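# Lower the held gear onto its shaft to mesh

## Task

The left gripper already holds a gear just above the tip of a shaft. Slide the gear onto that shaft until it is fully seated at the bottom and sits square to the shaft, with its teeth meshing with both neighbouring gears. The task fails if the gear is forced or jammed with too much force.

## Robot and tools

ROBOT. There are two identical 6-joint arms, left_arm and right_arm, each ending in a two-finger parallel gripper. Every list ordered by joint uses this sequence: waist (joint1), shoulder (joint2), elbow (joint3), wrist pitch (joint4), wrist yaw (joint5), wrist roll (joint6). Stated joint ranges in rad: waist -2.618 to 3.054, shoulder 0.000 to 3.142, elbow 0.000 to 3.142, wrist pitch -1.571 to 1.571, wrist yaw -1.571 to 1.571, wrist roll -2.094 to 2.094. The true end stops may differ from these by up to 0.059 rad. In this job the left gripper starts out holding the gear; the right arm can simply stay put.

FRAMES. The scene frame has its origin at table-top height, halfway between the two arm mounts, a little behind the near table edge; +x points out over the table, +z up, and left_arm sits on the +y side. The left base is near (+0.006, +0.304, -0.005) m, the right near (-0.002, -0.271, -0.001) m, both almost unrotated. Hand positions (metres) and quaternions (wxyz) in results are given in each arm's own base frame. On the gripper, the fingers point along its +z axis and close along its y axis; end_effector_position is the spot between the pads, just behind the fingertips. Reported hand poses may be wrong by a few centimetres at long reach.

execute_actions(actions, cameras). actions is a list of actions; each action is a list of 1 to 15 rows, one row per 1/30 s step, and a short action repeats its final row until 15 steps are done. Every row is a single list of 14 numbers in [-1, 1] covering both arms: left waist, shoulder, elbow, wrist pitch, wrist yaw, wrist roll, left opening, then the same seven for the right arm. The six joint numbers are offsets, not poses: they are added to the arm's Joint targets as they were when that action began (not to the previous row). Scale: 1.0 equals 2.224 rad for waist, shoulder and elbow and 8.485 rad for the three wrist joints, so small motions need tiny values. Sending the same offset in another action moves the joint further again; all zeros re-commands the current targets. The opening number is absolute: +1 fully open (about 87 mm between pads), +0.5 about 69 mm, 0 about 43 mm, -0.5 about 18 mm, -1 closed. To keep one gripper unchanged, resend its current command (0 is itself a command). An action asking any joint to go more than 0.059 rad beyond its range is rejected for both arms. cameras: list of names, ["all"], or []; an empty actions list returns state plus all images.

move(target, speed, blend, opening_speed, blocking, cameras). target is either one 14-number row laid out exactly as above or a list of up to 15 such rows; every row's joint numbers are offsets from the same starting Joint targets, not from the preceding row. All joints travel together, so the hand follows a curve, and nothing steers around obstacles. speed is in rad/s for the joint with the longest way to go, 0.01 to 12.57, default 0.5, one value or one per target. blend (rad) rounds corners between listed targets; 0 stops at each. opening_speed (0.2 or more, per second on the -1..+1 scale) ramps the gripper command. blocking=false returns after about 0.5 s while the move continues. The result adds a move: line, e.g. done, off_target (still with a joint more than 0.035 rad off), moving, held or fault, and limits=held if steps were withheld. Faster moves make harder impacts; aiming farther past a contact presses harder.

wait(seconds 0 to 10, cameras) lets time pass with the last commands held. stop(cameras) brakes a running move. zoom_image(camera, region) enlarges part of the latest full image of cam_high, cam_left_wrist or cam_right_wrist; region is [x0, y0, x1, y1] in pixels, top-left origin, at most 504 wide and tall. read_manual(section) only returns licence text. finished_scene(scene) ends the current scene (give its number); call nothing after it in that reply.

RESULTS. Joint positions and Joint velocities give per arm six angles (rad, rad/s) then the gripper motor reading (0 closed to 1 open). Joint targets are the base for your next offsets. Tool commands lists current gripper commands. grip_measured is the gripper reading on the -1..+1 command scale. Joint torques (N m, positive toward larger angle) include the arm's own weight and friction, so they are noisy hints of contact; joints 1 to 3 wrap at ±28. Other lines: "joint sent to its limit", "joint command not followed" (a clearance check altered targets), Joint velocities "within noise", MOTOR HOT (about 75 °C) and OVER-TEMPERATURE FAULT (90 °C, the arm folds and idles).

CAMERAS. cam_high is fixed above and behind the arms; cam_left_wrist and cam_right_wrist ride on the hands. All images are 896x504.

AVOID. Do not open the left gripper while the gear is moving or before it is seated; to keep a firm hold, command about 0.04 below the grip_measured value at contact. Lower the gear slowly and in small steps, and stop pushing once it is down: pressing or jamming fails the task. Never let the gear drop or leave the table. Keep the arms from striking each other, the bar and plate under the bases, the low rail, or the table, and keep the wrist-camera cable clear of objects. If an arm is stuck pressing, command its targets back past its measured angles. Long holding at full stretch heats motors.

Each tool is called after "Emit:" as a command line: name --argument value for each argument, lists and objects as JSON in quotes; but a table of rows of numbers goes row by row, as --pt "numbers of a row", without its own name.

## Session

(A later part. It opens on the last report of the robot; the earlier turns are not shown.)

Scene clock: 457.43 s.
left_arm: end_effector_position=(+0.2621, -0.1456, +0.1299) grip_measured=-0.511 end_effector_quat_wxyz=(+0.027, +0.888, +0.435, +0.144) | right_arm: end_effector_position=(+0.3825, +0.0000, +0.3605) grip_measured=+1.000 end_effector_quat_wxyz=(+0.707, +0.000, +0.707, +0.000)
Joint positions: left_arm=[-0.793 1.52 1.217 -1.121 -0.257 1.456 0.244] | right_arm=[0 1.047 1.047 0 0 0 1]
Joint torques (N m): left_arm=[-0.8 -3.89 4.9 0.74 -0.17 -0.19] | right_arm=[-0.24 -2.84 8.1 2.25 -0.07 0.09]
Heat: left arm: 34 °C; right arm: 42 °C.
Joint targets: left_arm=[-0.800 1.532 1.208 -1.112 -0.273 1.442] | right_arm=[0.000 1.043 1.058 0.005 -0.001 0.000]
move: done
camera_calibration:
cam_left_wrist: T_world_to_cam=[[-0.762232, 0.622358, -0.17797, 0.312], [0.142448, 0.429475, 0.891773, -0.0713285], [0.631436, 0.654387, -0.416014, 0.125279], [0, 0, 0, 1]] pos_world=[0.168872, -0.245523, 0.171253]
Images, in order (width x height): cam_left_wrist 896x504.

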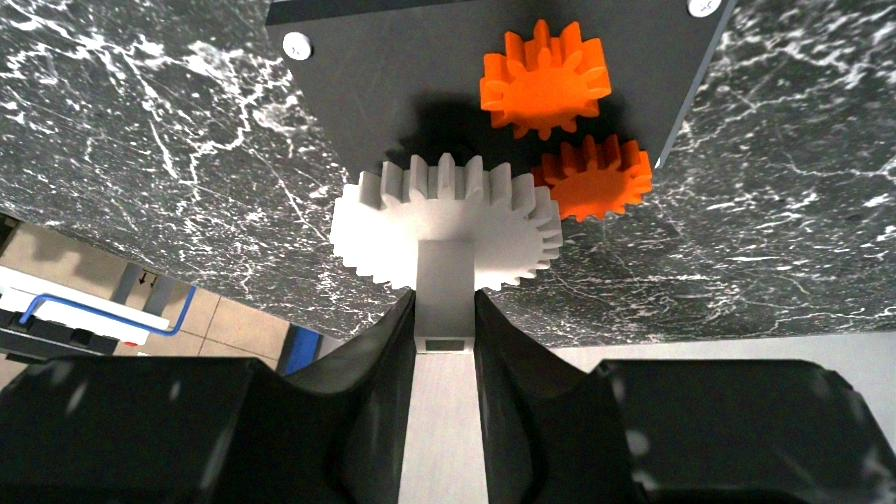

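Emit:
move --target '[0,0.003,-0.0165,0.0051,0,0,-1,0,0,0,0,0,0,1]' --speed 0.08 --cameras '["cam_left_wrist"]'

Emit:
zoom_image --camera "cam_left_wrist" --region '[440, 20, 680, 260]'

Scene clock: 467.60 s.
left_arm: end_effector_position=(+0.2627, -0.1462, +0.1190) grip_measured=-0.511 end_effector_quat_wxyz=(+0.027, +0.888, +0.435, +0.144) | right_arm: end_effector_position=(+0.3825, +0.0000, +0.3605) grip_measured=+1.000 end_effector_quat_wxyz=(+0.707, +0.000, +0.707, +0.000)
Joint positions: left_arm=[-0.793 1.526 1.18 -1.078 -0.257 1.456 0.244] | right_arm=[0 1.047 1.047 0 0 0 1]
Joint torques (N m): left_arm=[-0.75 -4.01 4.79 0.77 -0.18 -0.2] | right_arm=[-0.24 -2.84 8.1 2.25 -0.06 0.1]
Heat: left arm: 33 °C; right arm: 42 °C.
Joint targets: left_arm=[-0.800 1.539 1.171 -1.068 -0.273 1.442] | right_arm=[0.000 1.043 1.058 0.005 -0.001 0.000]
move: done
camera_calibration:
cam_left_wrist: T_world_to_cam=[[-0.762232, 0.622358, -0.17797, 0.310985], [0.142448, 0.429475, 0.891773, -0.0615394], [0.631436, 0.654387, -0.416014, 0.120737], [0, 0, 0, 1]] pos_world=[0.169572, -0.246123, 0.160453]
Images, in order (width x height): cam_left_wrist 896x504.

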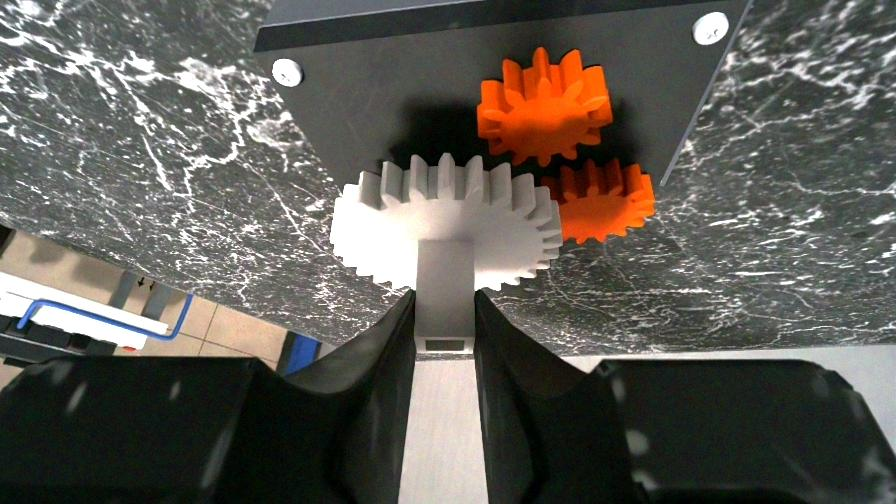

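Scaled by 2.100 from the camera's 896x504 image, which has a finer 1280x720 frame.

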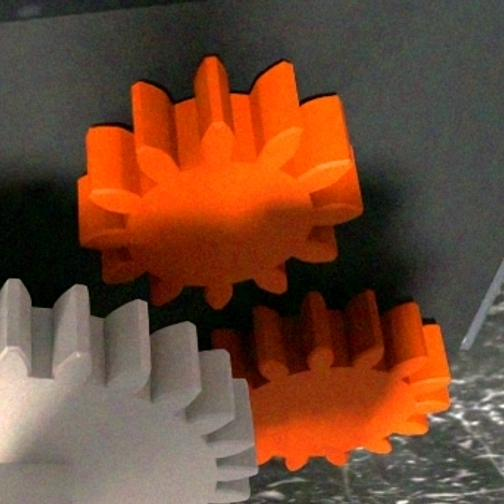

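Emit:
move --target '[0,0.0012,-0.007,0.0021,0,0,-1,0,0,0,0,0,0,1]' --speed 0.06

Emit:
move --target '[0,0.0012,-0.007,0.0021,0,0,-1,0,0,0,0,0,0,1]' --speed 0.06 --cameras '["cam_left_wrist"]'

Emit:
zoom_image --camera "cam_left_wrist" --region '[440, 40, 680, 280]'

Scene clock: 484.77 s.
left_arm: end_effector_position=(+0.2629, -0.1463, +0.1155) grip_measured=-0.511 end_effector_quat_wxyz=(+0.028, +0.888, +0.436, +0.145) | right_arm: end_effector_position=(+0.3825, +0.0000, +0.3605) grip_measured=+1.000 end_effector_quat_wxyz=(+0.707, +0.000, +0.707, +0.000)
Joint positions: left_arm=[-0.793 1.526 1.165 -1.06 -0.257 1.456 0.244] | right_arm=[0 1.047 1.047 0 0 0 1]
Joint torques (N m): left_arm=[-0.69 -3.78 4.75 0.76 -0.17 -0.18] | right_arm=[-0.24 -2.84 8.09 2.25 -0.07 0.09]
Heat: left arm: 33 °C; right arm: 42 °C.
Joint targets: left_arm=[-0.800 1.542 1.156 -1.050 -0.273 1.442] | right_arm=[0.000 1.043 1.058 0.005 -0.001 0.000]
move: done

Scene clock: 485.70 s.
left_arm: end_effector_position=(+0.2650, -0.1443, +0.1135) grip_measured=-0.511 end_effector_quat_wxyz=(+0.027, +0.886, +0.436, +0.155) | right_arm: end_effector_position=(+0.3825, +0.0000, +0.3605) grip_measured=+1.000 end_effector_quat_wxyz=(+0.707, +0.000, +0.707, +0.000)
Joint positions: left_arm=[-0.794 1.526 1.15 -1.042 -0.278 1.455 0.244] | right_arm=[0 1.047 1.047 0 0 0 1]
Joint torques (N m): left_arm=[-0.66 -3.58 4.68 0.74 0.06 -0.19] | right_arm=[-0.24 -2.84 8.1 2.25 -0.06 0.09]
Heat: left arm: 33 °C; right arm: 42 °C.
Joint targets: left_arm=[-0.800 1.544 1.140 -1.033 -0.273 1.442] | right_arm=[0.000 1.043 1.058 0.005 -0.001 0.000]
move: done
camera_calibration:
cam_left_wrist: T_world_to_cam=[[-0.760451, 0.622095, -0.186315, 0.310989], [0.124174, 0.420907, 0.898565, -0.0549608], [0.637413, 0.660179, -0.397327, 0.112928], [0, 0, 0, 1]] pos_world=[0.171334, -0.244884, 0.152197]
Images, in order (width x height): cam_left_wrist 896x504.

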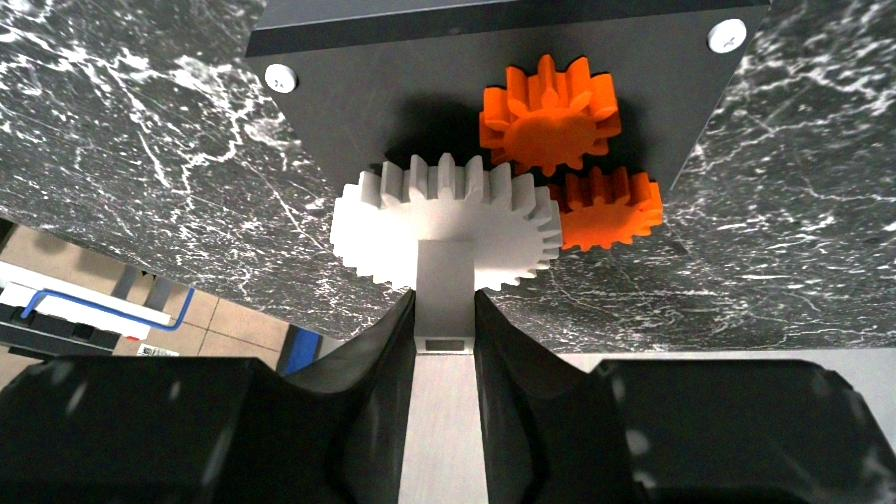

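Scaled by 2.100 from the camera's 896x504 image, which has a finer 1280x720 frame.

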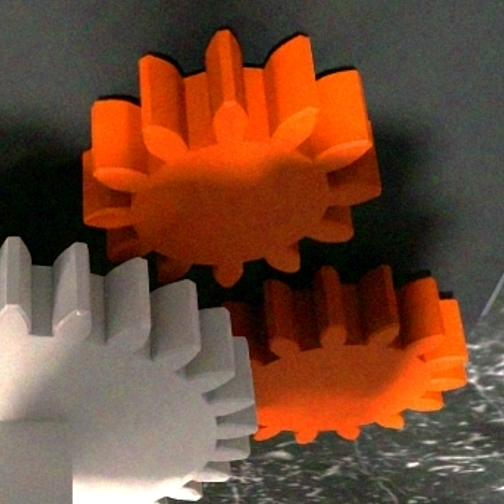

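Emit:
move --target '[0,-0.022,0.008,-0.0058,0,0,-1,0,0,0,0,0,0,1]' --speed 0.15 --cameras '["cam_right_wrist","cam_left_wrist"]'

Scene clock: 564.93 s.
left_arm: end_effector_position=(+0.2646, -0.1439, +0.1135) grip_measured=-0.511 end_effector_quat_wxyz=(+0.026, +0.886, +0.436, +0.155) | right_arm: end_effector_position=(+0.3825, +0.0000, +0.3605) grip_measured=+1.000 end_effector_quat_wxyz=(+0.707, +0.000, +0.707, +0.000)
Joint positions: left_arm=[-0.794 1.526 1.15 -1.044 -0.278 1.455 0.244] | right_arm=[0 1.047 1.047 0 0 0 1]
Joint torques (N m): left_arm=[-0.59 -7.34 6.15 0.29 0.06 -0.15] | right_arm=[-0.24 -2.84 8.1 2.25 -0.07 0.09]
Heat: left arm: 32 °C; right arm: 43 °C.
Joint targets: left_arm=[-0.800 1.495 1.158 -1.082 -0.273 1.442] | right_arm=[0.000 1.043 1.058 0.005 -0.001 0.000]
move: off_target (left_arm); left_arm: the wrist pitch is farthest, 0.038 rad from its target
camera_calibration:
cam_left_wrist: T_world_to_cam=[[-0.760788, 0.622463, -0.183688, 0.310295], [0.125933, 0.41924, 0.899099, -0.0557521], [0.636665, 0.660891, -0.397341, 0.113186], [0, 0, 0, 1]] pos_world=[0.171028, -0.244578, 0.152098]
Images, in order (width x height): cam_left_wrist 896x504, cam_right_wrist 896x504.

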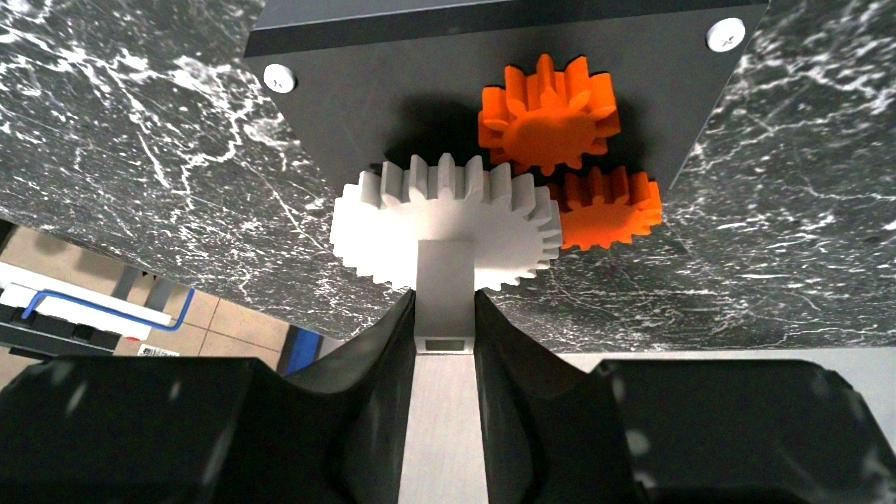

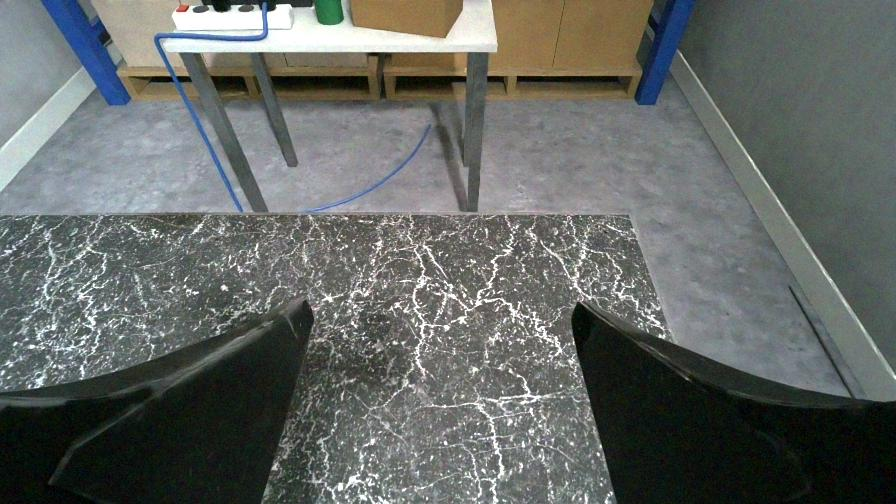

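Emit:
move --target '[0,-0.015,0,0,0.002,0,-1,0.25,0,0,0,0,0,1]' --speed 0.4 --cameras '["cam_right_wrist","cam_left_wrist"]'

Scene clock: 579.40 s.
left_arm: end_effector_position=(+0.2600, -0.1430, +0.1199) grip_measured=-0.511 end_effector_quat_wxyz=(+0.035, +0.887, +0.436, +0.149) | right_arm: end_effector_position=(+0.3255, +0.2008, +0.3605) grip_measured=+1.000 end_effector_quat_wxyz=(+0.680, -0.193, +0.680, +0.193)
Joint positions: left_arm=[-0.794 1.495 1.15 -1.062 -0.261 1.455 0.244] | right_arm=[0.553 1.047 1.047 0 0 0 1]
Joint torques (N m): left_arm=[-0.68 -7.38 6.15 0.51 0.08 -0.15] | right_arm=[0.06 -2.84 8.1 2.25 -0.08 0.09]
Heat: left arm: 32 °C; right arm: 43 °C.
Joint targets: left_arm=[-0.800 1.462 1.158 -1.082 -0.256 1.442] | right_arm=[0.557 1.043 1.058 0.005 0.000 0.000]
move: done
camera_calibration:
cam_left_wrist: T_world_to_cam=[[-0.759471, 0.620295, -0.196057, 0.308239], [0.128534, 0.438514, 0.889486, -0.0580815], [0.637717, 0.650339, -0.412767, 0.118137], [0, 0, 0, 1]] pos_world=[0.166226, -0.242559, 0.160858]
cam_right_wrist: T_world_to_cam=[[0.528928, -0.848634, 0.00747608, -0.00642578], [-0.642743, -0.406324, -0.649447, 0.545185], [0.55418, 0.338706, -0.76037, 0.170692], [0, 0, 0, 1]] pos_world=[0.259218, 0.158254, 0.483906]
Images, in order (width x height): cam_left_wrist 896x504, cam_right_wrist 896x504.

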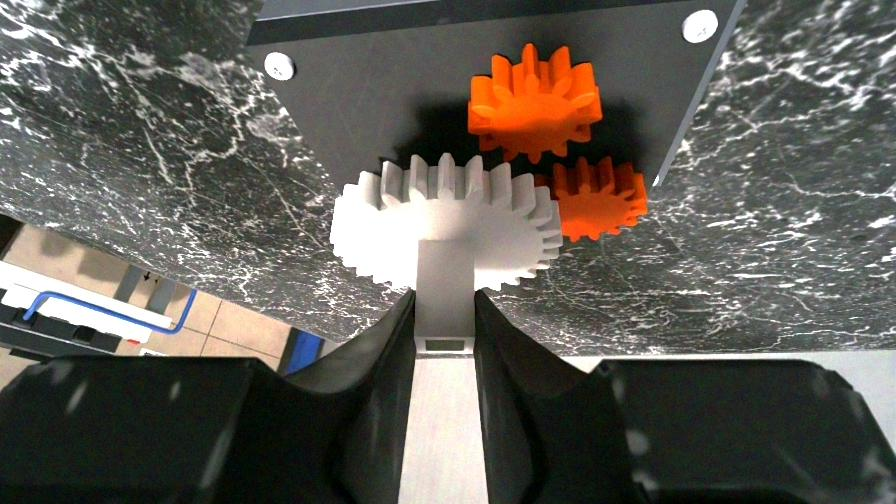

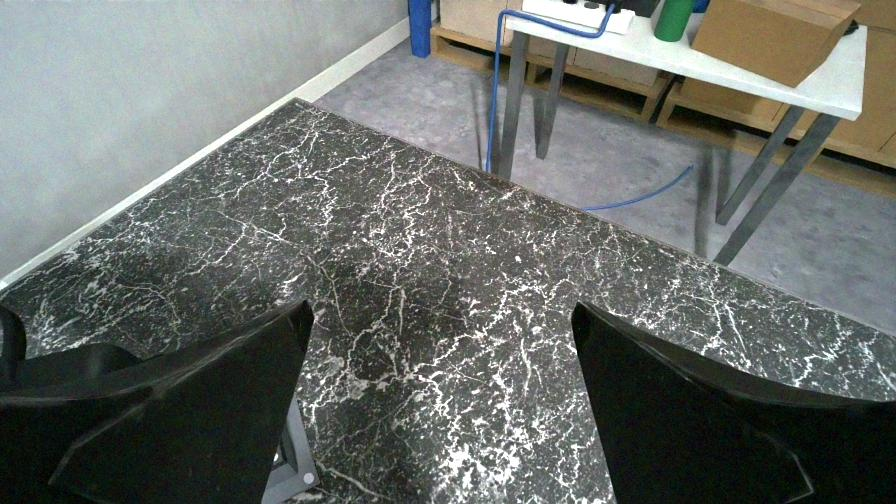

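Emit:
move --target '[0.0126,0.0351,0.0175,0.0038,0,0,-1,0,0,0,0,0,0,1]' --speed 0.1

Scene clock: 608.13 s.
left_arm: end_effector_position=(+0.2663, -0.1445, +0.1175) grip_measured=-0.511 end_effector_quat_wxyz=(+0.031, +0.885, +0.441, +0.148) | right_arm: end_effector_position=(+0.3255, +0.2008, +0.3605) grip_measured=+1.000 end_effector_quat_wxyz=(+0.680, -0.193, +0.680, +0.193)
Joint positions: left_arm=[-0.782 1.527 1.172 -1.059 -0.26 1.455 0.244] | right_arm=[0.553 1.047 1.047 0 0 0 1]
Joint torques (N m): left_arm=[0.79 -3.97 7.53 0.72 0.05 -0.16] | right_arm=[0.08 -2.82 8.1 2.25 -0.06 0.09]
Heat: left arm: 34 °C; right arm: 43 °C.
Joint targets: left_arm=[-0.772 1.540 1.197 -1.050 -0.256 1.442] | right_arm=[0.557 1.043 1.058 0.005 0.000 0.000]
move: done

Emit:
move --pt "0 0.0015 -0.019 0.001 0 0 -1 0 0 0 0 0 0 1" --pt "0 0.003 -0.028 0.0035 0 0 -1 0 0 0 0 0 0 1" --speed 0.05 --cameras '["cam_left_wrist"]'

Emit:
zoom_image --camera "cam_left_wrist" --region '[440, 40, 680, 280]'

Scene clock: 615.50 s.
left_arm: end_effector_position=(+0.2658, -0.1439, +0.1115) grip_measured=-0.511 end_effector_quat_wxyz=(+0.031, +0.885, +0.441, +0.148) | right_arm: end_effector_position=(+0.3255, +0.2008, +0.3605) grip_measured=+1.000 end_effector_quat_wxyz=(+0.680, -0.193, +0.680, +0.193)
Joint positions: left_arm=[-0.782 1.527 1.148 -1.034 -0.26 1.455 0.244] | right_arm=[0.553 1.047 1.047 0 0 0 1]
Joint torques (N m): left_arm=[0.8 -3.43 4.52 0.8 0.06 -0.15] | right_arm=[0.06 -2.84 8.1 2.25 -0.06 0.09]
Heat: left arm: 34 °C; right arm: 43 °C.
Joint targets: left_arm=[-0.772 1.546 1.134 -1.020 -0.256 1.442] | right_arm=[0.557 1.043 1.058 0.005 0.000 0.000]
move: done
camera_calibration:
cam_left_wrist: T_world_to_cam=[[-0.768018, 0.612035, -0.188577, 0.311831], [0.128229, 0.43545, 0.891034, -0.0514839], [0.62746, 0.660149, -0.412914, 0.115717], [0, 0, 0, 1]] pos_world=[0.173486, -0.244823, 0.152459]
Images, in order (width x height): cam_left_wrist 896x504.

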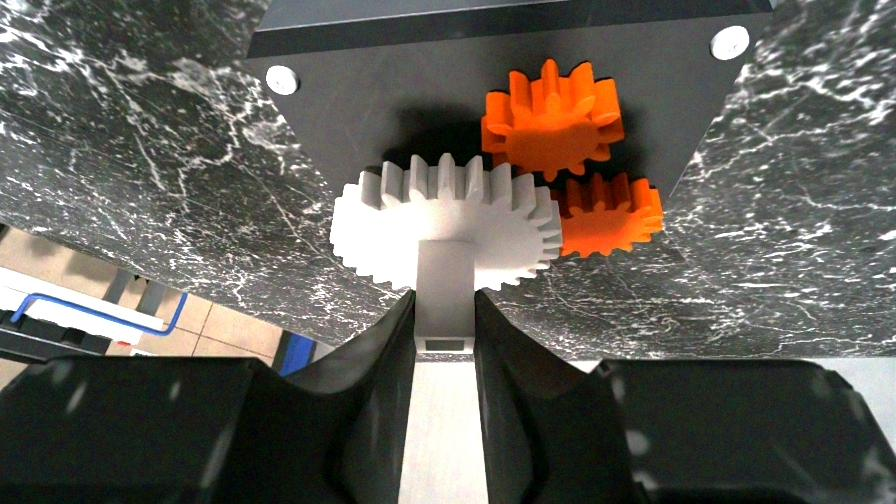

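Scaled by 2.100 from the camera's 896x504 image, which has a finer 1280x720 frame.

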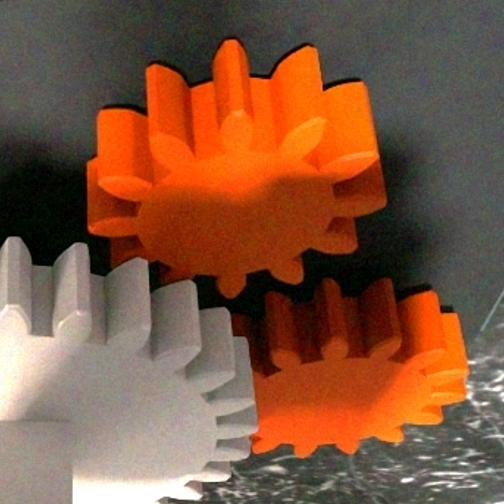

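Emit:
move --target '[0,0.001,-0.0055,0.0021,0,0,-1,0,0,0,0,0,0,1]' --speed 0.05 --cameras '["cam_left_wrist"]'

Emit:
zoom_image --camera "cam_left_wrist" --region '[440, 40, 680, 280]'

Scene clock: 621.50 s.
left_arm: end_effector_position=(+0.2660, -0.1435, +0.1107) grip_measured=-0.511 end_effector_quat_wxyz=(+0.030, +0.884, +0.441, +0.149) | right_arm: end_effector_position=(+0.3255, +0.2008, +0.3605) grip_measured=+1.000 end_effector_quat_wxyz=(+0.680, -0.193, +0.680, +0.193)
Joint positions: left_arm=[-0.782 1.527 1.144 -1.03 -0.263 1.455 0.244] | right_arm=[0.553 1.047 1.047 0 0 0 1]
Joint torques (N m): left_arm=[0.81 -3.23 3.82 0.93 0.08 -0.18] | right_arm=[0.08 -2.84 8.1 2.25 -0.07 0.09]
Heat: left arm: 33 °C; right arm: 43 °C.
Joint targets: left_arm=[-0.772 1.549 1.122 -1.002 -0.256 1.442] | right_arm=[0.557 1.043 1.058 0.005 0.000 0.000]
move: done
camera_calibration:
cam_left_wrist: T_world_to_cam=[[-0.767879, 0.61201, -0.189225, 0.311587], [0.12621, 0.434136, 0.891963, -0.0507669], [0.628039, 0.661037, -0.410605, 0.114763], [0, 0, 0, 1]] pos_world=[0.173593, -0.244517, 0.151364]
Images, in order (width x height): cam_left_wrist 896x504.

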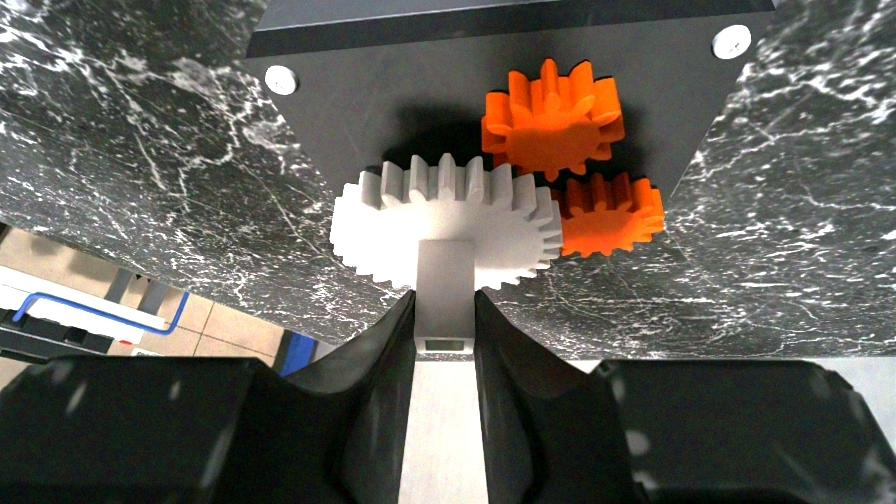

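Scaled by 2.100 from the camera's 896x504 image, which has a finer 1280x720 frame.

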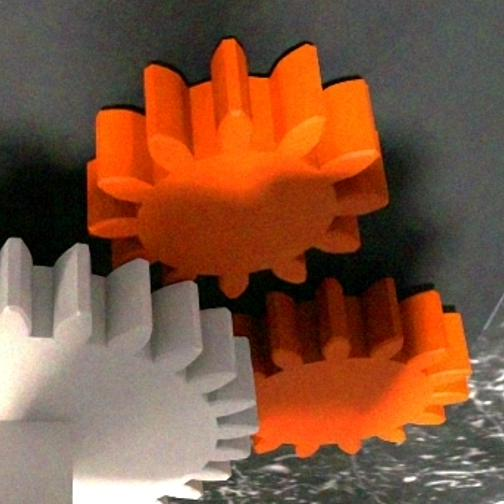

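Emit:
move --pt "0 0 -0.002 0 0 0.006 -1 0 0 0 0 0 0 1" --pt "0 0 -0.003 0 0 -0.006 -1 0 0 0 0 0 0 1" --pt "0 0 -0.003 0 0 0.002 -1 0 0 0 0 0 0 1" --speed 0.1 --cameras '["cam_left_wrist"]'

Emit:
zoom_image --camera "cam_left_wrist" --region '[440, 40, 680, 280]'

Scene clock: 652.37 s.
left_arm: end_effector_position=(+0.2671, -0.1424, +0.1103) grip_measured=-0.511 end_effector_quat_wxyz=(+0.031, +0.881, +0.447, +0.154) | right_arm: end_effector_position=(+0.3255, +0.2008, +0.3605) grip_measured=+1.000 end_effector_quat_wxyz=(+0.680, -0.193, +0.680, +0.193)
Joint positions: left_arm=[-0.782 1.527 1.139 -1.021 -0.274 1.443 0.244] | right_arm=[0.553 1.047 1.047 0 0 0 1]
Joint torques (N m): left_arm=[0.7 -3.23 3.7 0.88 0.2 0.13] | right_arm=[0.08 -2.82 8.1 2.25 -0.07 0.09]
Heat: left arm: 32 °C; right arm: 43 °C.
Joint targets: left_arm=[-0.772 1.549 1.115 -1.002 -0.256 1.459] | right_arm=[0.557 1.043 1.058 0.005 0.000 0.000]
move: done
camera_calibration:
cam_left_wrist: T_world_to_cam=[[-0.773868, 0.602028, -0.196701, 0.31269], [0.110714, 0.43438, 0.893899, -0.0470972], [0.623595, 0.669982, -0.402806, 0.114635], [0, 0, 0, 1]] pos_world=[0.175709, -0.244593, 0.149782]
Images, in order (width x height): cam_left_wrist 896x504.

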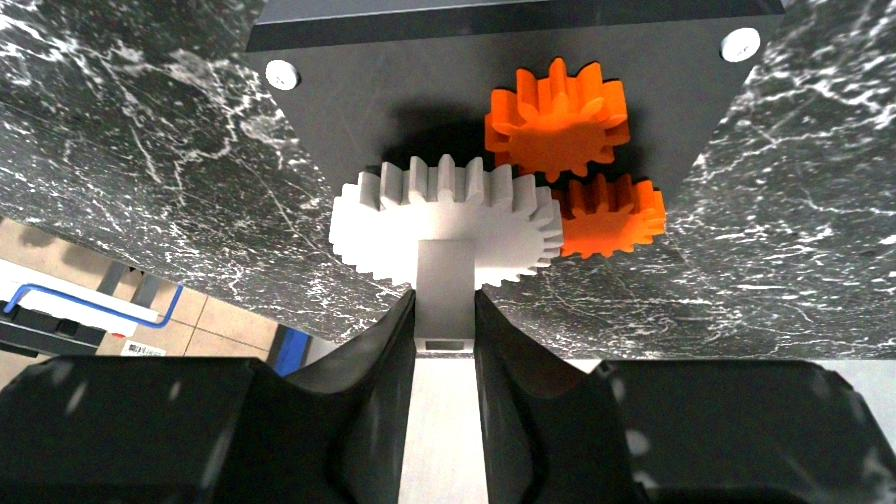

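Scaled by 2.100 from the camera's 896x504 image, which has a finer 1280x720 frame.

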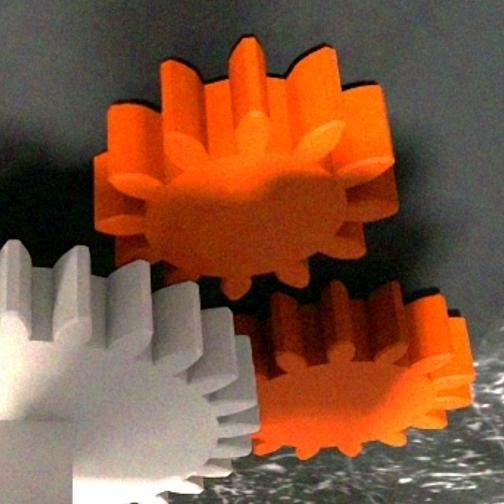

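Emit:
move --pt "0 -0.0126 0.0675 -0.021 0 0 -1 0 0 0 0 0 0 1" --pt "0.045 -0.0126 0.0675 -0.021 0 0 -1 0 0 0 0 0 0 1" --speed 0.25 --blend 0.02 --cameras '["cam_left_wrist"]'

Emit:
zoom_image --camera "cam_left_wrist" --region '[380, 0, 680, 200]'

Scene clock: 683.47 s.
left_arm: end_effector_position=(+0.2748, -0.1128, +0.1342) grip_measured=-0.511 end_effector_quat_wxyz=(+0.010, +0.860, +0.490, +0.143) | right_arm: end_effector_position=(+0.3255, +0.2008, +0.3605) grip_measured=+1.000 end_effector_quat_wxyz=(+0.680, -0.193, +0.680, +0.193)
Joint positions: left_arm=[-0.679 1.527 1.243 -1.16 -0.258 1.444 0.244] | right_arm=[0.553 1.047 1.047 0 0 0 1]
Joint torques (N m): left_arm=[0.47 -5.41 7.36 0.4 0.03 0.11] | right_arm=[0.08 -2.84 8.1 2.25 -0.06 0.09]
Heat: left arm: 32 °C; right arm: 43 °C.
Joint targets: left_arm=[-0.672 1.521 1.266 -1.180 -0.256 1.459] | right_arm=[0.557 1.043 1.058 0.005 0.000 0.000]
move: done
camera_calibration:
cam_left_wrist: T_world_to_cam=[[-0.836449, 0.523815, -0.161157, 0.309153], [0.0993737, 0.434145, 0.895345, -0.0792643], [0.53896, 0.732896, -0.415194, 0.131668], [0, 0, 0, 1]] pos_world=[0.195504, -0.224026, 0.175459]
Images, in order (width x height): cam_left_wrist 896x504.

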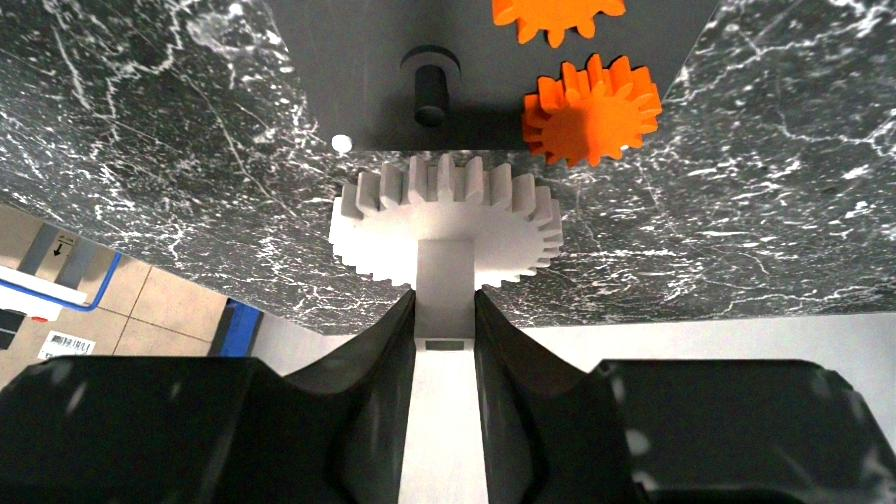

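Scaled by 1.680 from the camera's 896x504 image, which has a finer 1280x720 frame.

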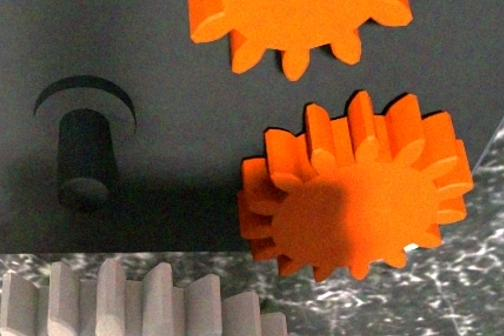

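Emit:
move --pt "0 0 0.09 -0.0236 0 0 -1 0 0 0 0 0 0 1" --pt "0 0 0.09 -0.0236 -0.059 0 -1 0 0 0 0 0 0 1" --speed 0.4 --blend 0.03 --cameras '["cam_left_wrist"]'

Scene clock: 747.57 s.
left_arm: end_effector_position=(+0.3069, -0.0576, +0.2403) grip_measured=-0.511 end_effector_quat_wxyz=(-0.078, +0.803, +0.474, +0.353) | right_arm: end_effector_position=(+0.3255, +0.2008, +0.3605) grip_measured=+1.000 end_effector_quat_wxyz=(+0.680, -0.193, +0.680, +0.193)
Joint positions: left_arm=[-0.679 1.527 1.444 -1.36 -0.731 1.444 0.244] | right_arm=[0.553 1.047 1.047 0 0 0 1]
Joint torques (N m): left_arm=[0.5 -5.22 7.2 0.39 -0.63 0.11] | right_arm=[0.08 -2.84 8.1 2.25 -0.06 0.09]
Heat: left arm: 37 °C; right arm: 44 °C.
Joint targets: left_arm=[-0.672 1.521 1.466 -1.380 -0.756 1.459] | right_arm=[0.557 1.043 1.058 0.005 0.000 0.000]
move: done
camera_calibration:
cam_left_wrist: T_world_to_cam=[[-0.813013, 0.542518, -0.211384, 0.330023], [-0.197792, 0.0841194, 0.976628, -0.149921], [0.54762, 0.835822, 0.0389155, 0.0121329], [0, 0, 0, 1]] pos_world=[0.232016, -0.176573, 0.215706]
Images, in order (width x height): cam_left_wrist 896x504.

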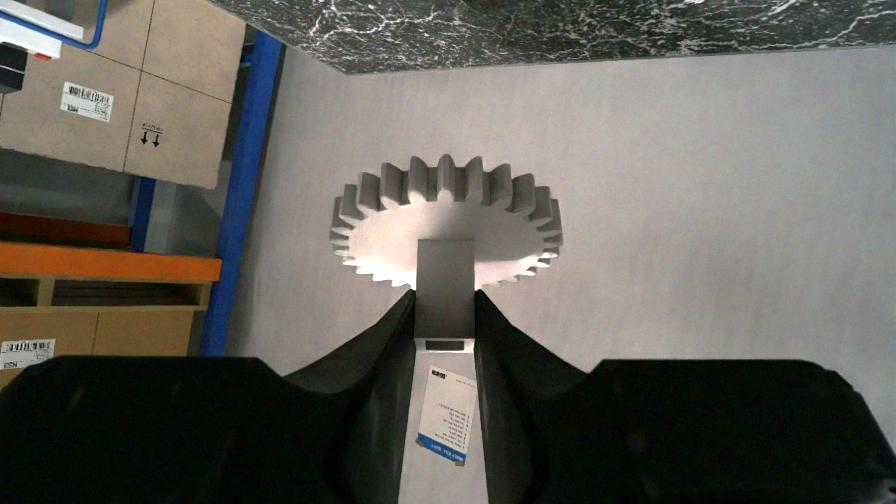

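Emit:
move --pt "0 0 0 0 0.0592 0 -1 0 0 0 0 0 0 1" --pt "0 0.0094 -0.09 0.0236 0.0592 0 -1 0 0 0 0 0 0 1" --pt "-0.0522 0.0094 -0.1 0.029 0.0592 0 -1 0 0 0 0 0 0 1" --pt "-0.0522 0.0094 -0.1421 0.0403 0.0592 0 -1 0 0 0 0 0 0 1" --speed '[0.4,0.3,0.2,0.12]' --blend '[0.02,0.02,0.005,0]' --cameras '["cam_left_wrist"]'

Emit:
zoom_image --camera "cam_left_wrist" --region '[320, 20, 680, 280]'

Scene clock: 814.17 s.
left_arm: end_effector_position=(+0.2640, -0.1431, +0.1150) grip_measured=-0.511 end_effector_quat_wxyz=(+0.028, +0.883, +0.445, +0.145) | right_arm: end_effector_position=(+0.3255, +0.2008, +0.3605) grip_measured=+1.000 end_effector_quat_wxyz=(+0.680, -0.193, +0.680, +0.193)
Joint positions: left_arm=[-0.783 1.527 1.164 -1.06 -0.258 1.444 0.244] | right_arm=[0.553 1.047 1.047 0 0 0 1]
Joint torques (N m): left_arm=[-0.66 -3.78 4.44 0.87 0.04 0.11] | right_arm=[0.06 -2.82 8.1 2.25 -0.07 0.1]
Heat: left arm: 38 °C; right arm: 44 °C.
Joint targets: left_arm=[-0.788 1.542 1.150 -1.039 -0.254 1.459] | right_arm=[0.557 1.043 1.058 0.005 0.000 0.000]
move: done
camera_calibration:
cam_left_wrist: T_world_to_cam=[[-0.775085, 0.604969, -0.182361, 0.310738], [0.130288, 0.435429, 0.890745, -0.0552526], [0.618279, 0.666644, -0.416314, 0.121469], [0, 0, 0, 1]] pos_world=[0.172946, -0.244905, 0.156452]
Images, in order (width x height): cam_left_wrist 896x504.

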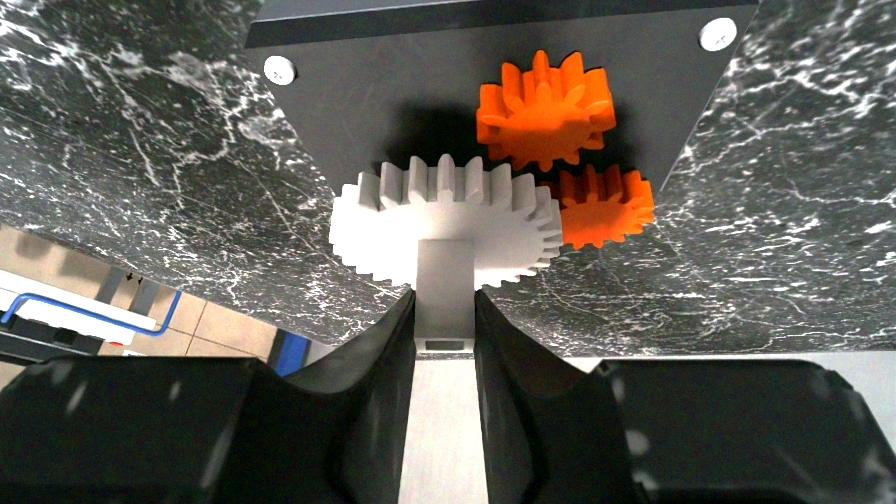

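Scaled by 1.400 from the camera's 896x504 image, which has a finer 1280x720 frame.

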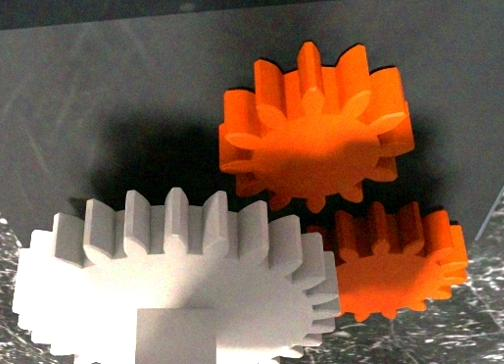

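Emit:
move --target '[0,0.0012,-0.007,0.0022,0,0,-1,0,0,0,0,0,0,1]' --speed 0.05

Emit:
move --target '[0.009,0,0,0,0,0,-1,0,0,0,0,0,0,1]' --speed 0.05

Emit:
move --target '[-0.018,0,0,0,0,0,-1,0,0,0,0,0,0,1]' --speed 0.05

Scene clock: 820.30 s.
left_arm: end_effector_position=(+0.2659, -0.1434, +0.1109) grip_measured=-0.511 end_effector_quat_wxyz=(+0.032, +0.882, +0.446, +0.150) | right_arm: end_effector_position=(+0.3255, +0.2008, +0.3605) grip_measured=+1.000 end_effector_quat_wxyz=(+0.680, -0.193, +0.680, +0.193)
Joint positions: left_arm=[-0.783 1.527 1.144 -1.029 -0.265 1.444 0.244] | right_arm=[0.553 1.047 1.047 0 0 0 1]
Joint torques (N m): left_arm=[-0.54 -3.6 4.78 0.75 0.13 0.13] | right_arm=[0.06 -2.84 8.1 2.25 -0.07 0.09]
Heat: left arm: 37 °C; right arm: 44 °C.
Joint targets: left_arm=[-0.788 1.544 1.134 -1.020 -0.254 1.459] | right_arm=[0.557 1.043 1.058 0.005 0.000 0.000]
move: done

Scene clock: 821.00 s.
left_arm: end_effector_position=(+0.2664, -0.1426, +0.1107) grip_measured=-0.511 end_effector_quat_wxyz=(+0.032, +0.881, +0.448, +0.149) | right_arm: end_effector_position=(+0.3255, +0.2008, +0.3605) grip_measured=+1.000 end_effector_quat_wxyz=(+0.680, -0.193, +0.680, +0.193)
Joint positions: left_arm=[-0.778 1.527 1.144 -1.029 -0.263 1.444 0.244] | right_arm=[0.553 1.047 1.047 0 0 0 1]
Joint torques (N m): left_arm=[0.77 -3.67 4.68 0.74 0.11 0.12] | right_arm=[0.06 -2.84 8.1 2.25 -0.07 0.09]
Heat: left arm: 37 °C; right arm: 44 °C.
Joint targets: left_arm=[-0.768 1.544 1.134 -1.020 -0.254 1.459] | right_arm=[0.557 1.043 1.058 0.005 0.000 0.000]
move: done

Scene clock: 822.10 s.
left_arm: end_effector_position=(+0.2654, -0.1450, +0.1115) grip_measured=-0.511 end_effector_quat_wxyz=(+0.031, +0.883, +0.442, +0.153) | right_arm: end_effector_position=(+0.3255, +0.2008, +0.3605) grip_measured=+1.000 end_effector_quat_wxyz=(+0.680, -0.193, +0.680, +0.193)
Joint positions: left_arm=[-0.792 1.527 1.144 -1.029 -0.272 1.444 0.244] | right_arm=[0.553 1.047 1.047 0 0 0 1]
Joint torques (N m): left_arm=[-1.58 -3.66 4.89 0.77 0.23 0.13] | right_arm=[0.08 -2.84 8.1 2.25 -0.07 0.09]
Heat: left arm: 37 °C; right arm: 44 °C.
Joint targets: left_arm=[-0.808 1.544 1.134 -1.020 -0.254 1.459] | right_arm=[0.557 1.043 1.058 0.005 0.000 0.000]
move: done

Emit:
move --target '[0.03,0,0,0,0,0,-1,0,0,0,0,0,0,1]' --speed 0.05

Scene clock: 826.33 s.
left_arm: end_effector_position=(+0.2678, -0.1404, +0.1095) grip_measured=-0.511 end_effector_quat_wxyz=(+0.034, +0.879, +0.454, +0.143) | right_arm: end_effector_position=(+0.3255, +0.2008, +0.3605) grip_measured=+1.000 end_effector_quat_wxyz=(+0.680, -0.193, +0.680, +0.193)
Joint positions: left_arm=[-0.761 1.527 1.144 -1.026 -0.247 1.446 0.244] | right_arm=[0.553 1.047 1.047 0 0 0 1]
Joint torques (N m): left_arm=[1.73 -3.6 4.85 0.75 -0.05 0.12] | right_arm=[0.06 -2.84 8.1 2.25 -0.07 0.09]
Heat: left arm: 36 °C; right arm: 44 °C.
Joint targets: left_arm=[-0.741 1.544 1.134 -1.020 -0.254 1.459] | right_arm=[0.557 1.043 1.058 0.005 0.000 0.000]
move: done

Emit:
move --pt "-0.017 0 0 0 0 0 -1 0 0 0 0 0 0 1" --pt "-0.017 0.0008 -0.007 0.002 0 0 -1 0 0 0 0 0 0 1" --pt "-0.017 0.0008 -0.007 0.001 0 0.009 -1 0 0 0 0 0 0 1" --pt "-0.017 0.0008 -0.007 0.003 0 -0.009 -1 0 0 0 0 0 0 1" --pt "-0.017 0.0008 -0.007 0.002 0 0.002 -1 0 0 0 0 0 0 1" --speed 0.08 --cameras '["cam_left_wrist"]'

Emit:
zoom_image --camera "cam_left_wrist" --region '[320, 20, 680, 280]'

Scene clock: 844.80 s.
left_arm: end_effector_position=(+0.2682, -0.1425, +0.1102) grip_measured=-0.511 end_effector_quat_wxyz=(+0.031, +0.883, +0.442, +0.153) | right_arm: end_effector_position=(+0.3255, +0.2008, +0.3605) grip_measured=+1.000 end_effector_quat_wxyz=(+0.680, -0.193, +0.680, +0.193)
Joint positions: left_arm=[-0.778 1.527 1.139 -1.019 -0.27 1.459 0.244] | right_arm=[0.553 1.047 1.047 0 0 0 1]
Joint torques (N m): left_arm=[-0.28 -3.51 3.92 0.83 0.19 0.18] | right_arm=[0.06 -2.84 8.1 2.25 -0.06 0.09]
Heat: left arm: 35 °C; right arm: 44 °C.
Joint targets: left_arm=[-0.779 1.546 1.119 -1.003 -0.254 1.476] | right_arm=[0.557 1.043 1.058 0.005 0.000 0.000]
move: done
camera_calibration:
cam_left_wrist: T_world_to_cam=[[-0.767274, 0.611089, -0.194577, 0.312839], [0.118104, 0.432851, 0.893695, -0.0491976], [0.63035, 0.662729, -0.404288, 0.111406], [0, 0, 0, 1]] pos_world=[0.175619, -0.243709, 0.149879]
Images, in order (width x height): cam_left_wrist 896x504.

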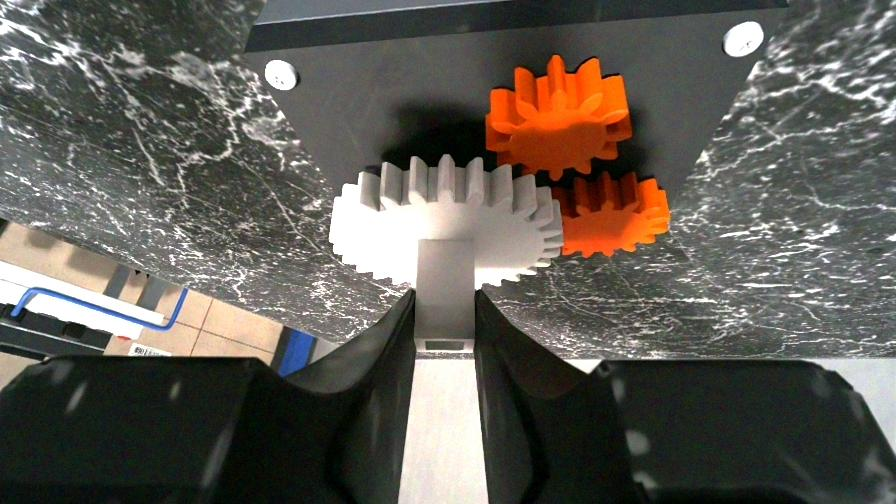

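Scaled by 1.400 from the camera's 896x504 image, which has a finer 1280x720 frame.

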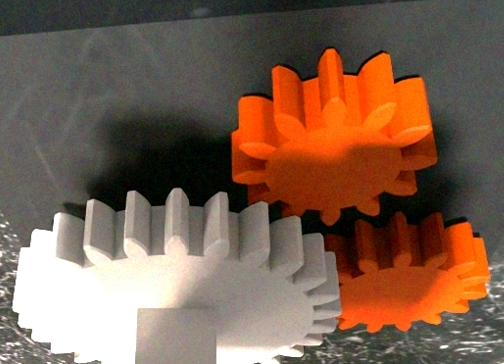

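Emit:
move --pt "0 0 0 -0.0015 0 0.009 -1 0 0 0 0 0 0 1" --pt "0 0 0 -0.003 0 0.018 -1 0 0 0 0 0 0 1" --speed 0.08 --blend 0.004 --cameras '["cam_left_wrist"]'

Emit:
zoom_image --camera "cam_left_wrist" --region '[320, 20, 680, 280]'

Scene clock: 859.90 s.
left_arm: end_effector_position=(+0.2694, -0.1437, +0.1098) grip_measured=-0.512 end_effector_quat_wxyz=(+0.012, +0.915, +0.374, +0.151) | right_arm: end_effector_position=(+0.3255, +0.2008, +0.3605) grip_measured=+1.000 end_effector_quat_wxyz=(+0.680, -0.193, +0.680, +0.193)
Joint positions: left_arm=[-0.778 1.527 1.136 -1.036 -0.268 1.607 0.244] | right_arm=[0.553 1.047 1.047 0 0 0 1]
Joint torques (N m): left_arm=[-0.24 -3.29 4.07 0.71 0.18 0.17] | right_arm=[0.08 -2.84 8.1 2.25 -0.07 0.09]
Heat: left arm: 34 °C; right arm: 44 °C.
Joint targets: left_arm=[-0.779 1.546 1.119 -1.028 -0.254 1.629] | right_arm=[0.557 1.043 1.058 0.005 0.000 0.000]
move: done
camera_calibration:
cam_left_wrist: T_world_to_cam=[[-0.677158, 0.722839, -0.1377, 0.299972], [0.199099, 0.360138, 0.911406, -0.082717], [0.70839, 0.58975, -0.387787, 0.0779726], [0, 0, 0, 1]] pos_world=[0.164362, -0.233026, 0.146932]
Images, in order (width x height): cam_left_wrist 896x504.

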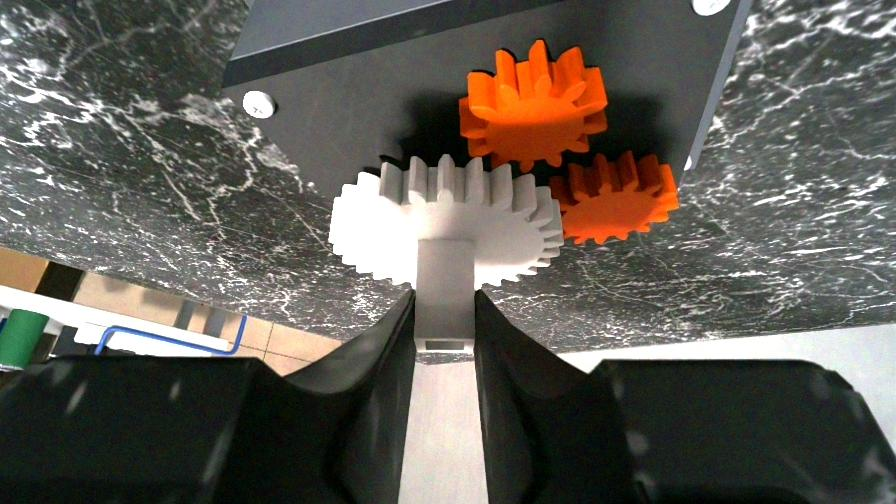

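Scaled by 1.400 from the camera's 896x504 image, which has a finer 1280x720 frame.

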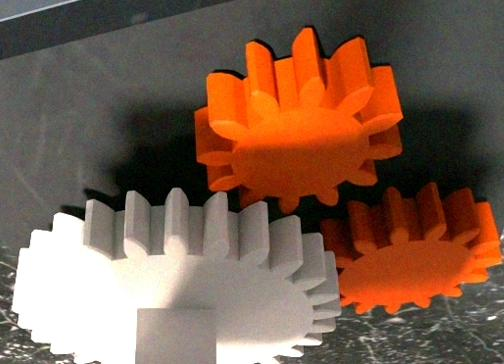

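Emit:
move --pt "0 0 0.004 -0.0005 0 0 -1 0 0 0 0 0 0 1" --pt "0 0 0.004 -0.0005 0 0 -0.45 0 0 0 0 0 0 1" --speed 0.08 --opening_speed 0.3 --cameras '["cam_left_wrist"]'

Emit:
zoom_image --camera "cam_left_wrist" --region '[320, 20, 680, 360]'

Scene clock: 875.47 s.
left_arm: end_effector_position=(+0.2690, -0.1444, +0.1082) grip_measured=-0.450 end_effector_quat_wxyz=(+0.010, +0.917, +0.371, +0.148) | right_arm: end_effector_position=(+0.3255, +0.2008, +0.3605) grip_measured=+1.000 end_effector_quat_wxyz=(+0.680, -0.193, +0.680, +0.193)
Joint positions: left_arm=[-0.778 1.532 1.136 -1.036 -0.263 1.613 0.275] | right_arm=[0.553 1.047 1.047 0 0 0 1]
Joint torques (N m): left_arm=[-0.27 -3.82 4.78 0.67 0.12 0.11] | right_arm=[0.08 -2.84 8.1 2.25 -0.06 0.09]
Heat: left arm: 34 °C; right arm: 44 °C.
Joint targets: left_arm=[-0.779 1.546 1.128 -1.033 -0.254 1.629] | right_arm=[0.557 1.043 1.058 0.005 0.000 0.000]
move: done
camera_calibration:
cam_left_wrist: T_world_to_cam=[[-0.673917, 0.726932, -0.131933, 0.299147], [0.207706, 0.357791, 0.910408, -0.0834125], [0.709009, 0.586136, -0.39211, 0.0778245], [0, 0, 0, 1]] pos_world=[0.163747, -0.233231, 0.145923]
Images, in order (width x height): cam_left_wrist 896x504.

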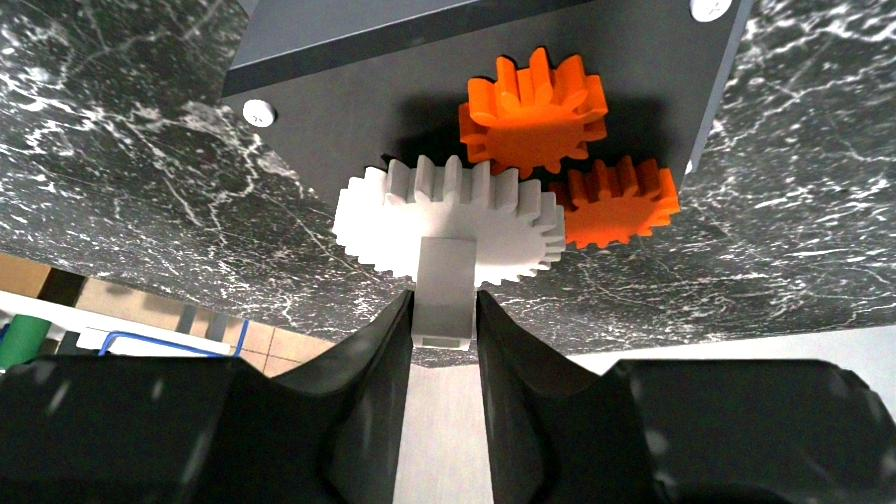

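Scaled by 1.400 from the camera's 896x504 image, which has a finer 1280x720 frame.

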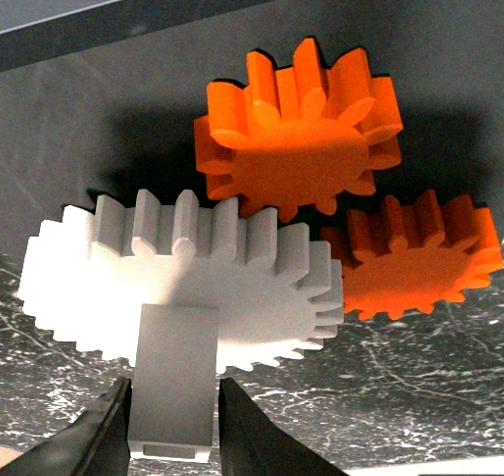

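Emit:
move --target '[0,0,0,0,0,0,-0.35,0,0,0,0,0,0,1]' --opening_speed 0.3 --cameras '["cam_left_wrist"]'

Emit:
zoom_image --camera "cam_left_wrist" --region '[320, 20, 680, 360]'

Scene clock: 882.80 s.
left_arm: end_effector_position=(+0.2689, -0.1446, +0.1081) grip_measured=-0.350 end_effector_quat_wxyz=(+0.010, +0.917, +0.371, +0.147) | right_arm: end_effector_position=(+0.3255, +0.2008, +0.3605) grip_measured=+1.000 end_effector_quat_wxyz=(+0.680, -0.193, +0.680, +0.193)
Joint positions: left_arm=[-0.778 1.532 1.136 -1.036 -0.262 1.613 0.325] | right_arm=[0.553 1.047 1.047 0 0 0 1]
Joint torques (N m): left_arm=[-0.2 -3.81 4.77 0.61 0.11 0.13] | right_arm=[0.08 -2.84 8.1 2.25 -0.06 0.09]
Heat: left arm: 34 °C; right arm: 44 °C.
Joint targets: left_arm=[-0.779 1.546 1.128 -1.033 -0.254 1.629] | right_arm=[0.557 1.043 1.058 0.005 0.000 0.000]
move: done
camera_calibration:
cam_left_wrist: T_world_to_cam=[[-0.673711, 0.727134, -0.131869, 0.29903], [0.208636, 0.358336, 0.909981, -0.0834208], [0.708932, 0.585552, -0.393122, 0.0780321], [0, 0, 0, 1]] pos_world=[0.163545, -0.233234, 0.14602]
Images, in order (width x height): cam_left_wrist 896x504.

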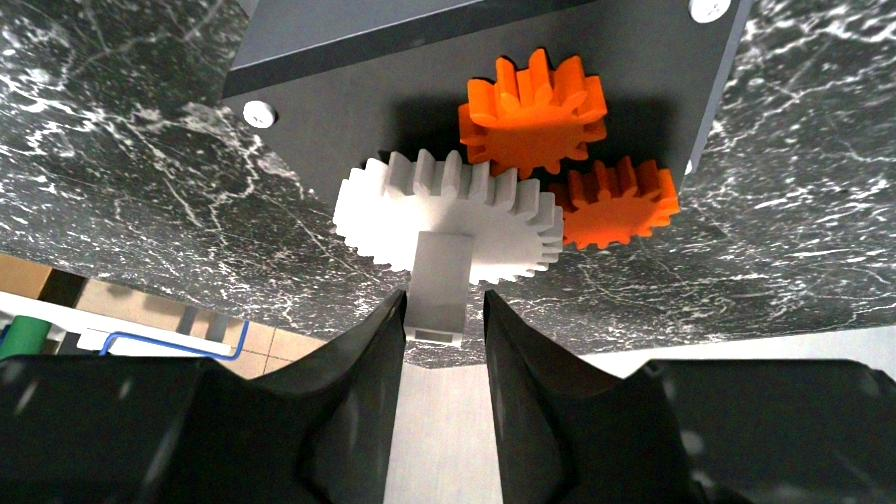

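Scaled by 1.400 from the camera's 896x504 image, which has a finer 1280x720 frame.

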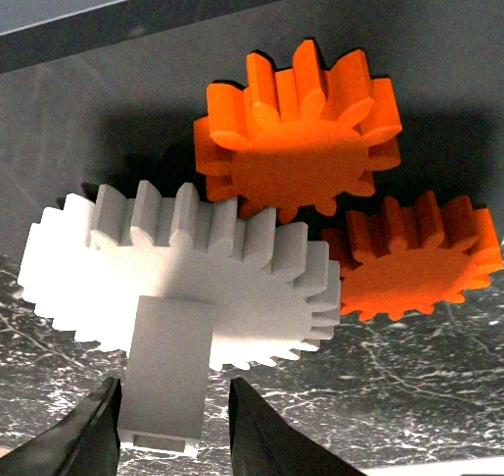

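Emit:
zoom_image --camera "cam_left_wrist" --region '[480, 130, 620, 270]'

Scaled by 3.600 from the camera's 896x504 image, which has a finer 1280x720 frame.

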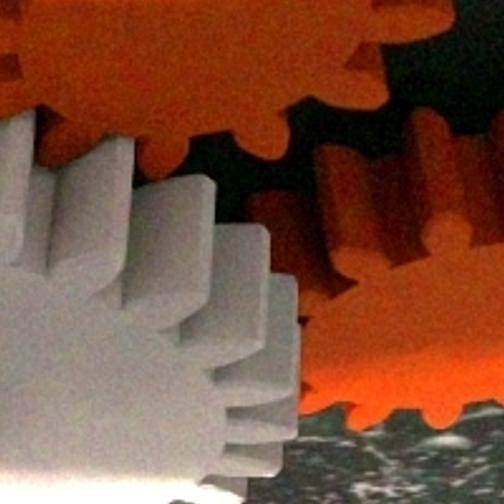

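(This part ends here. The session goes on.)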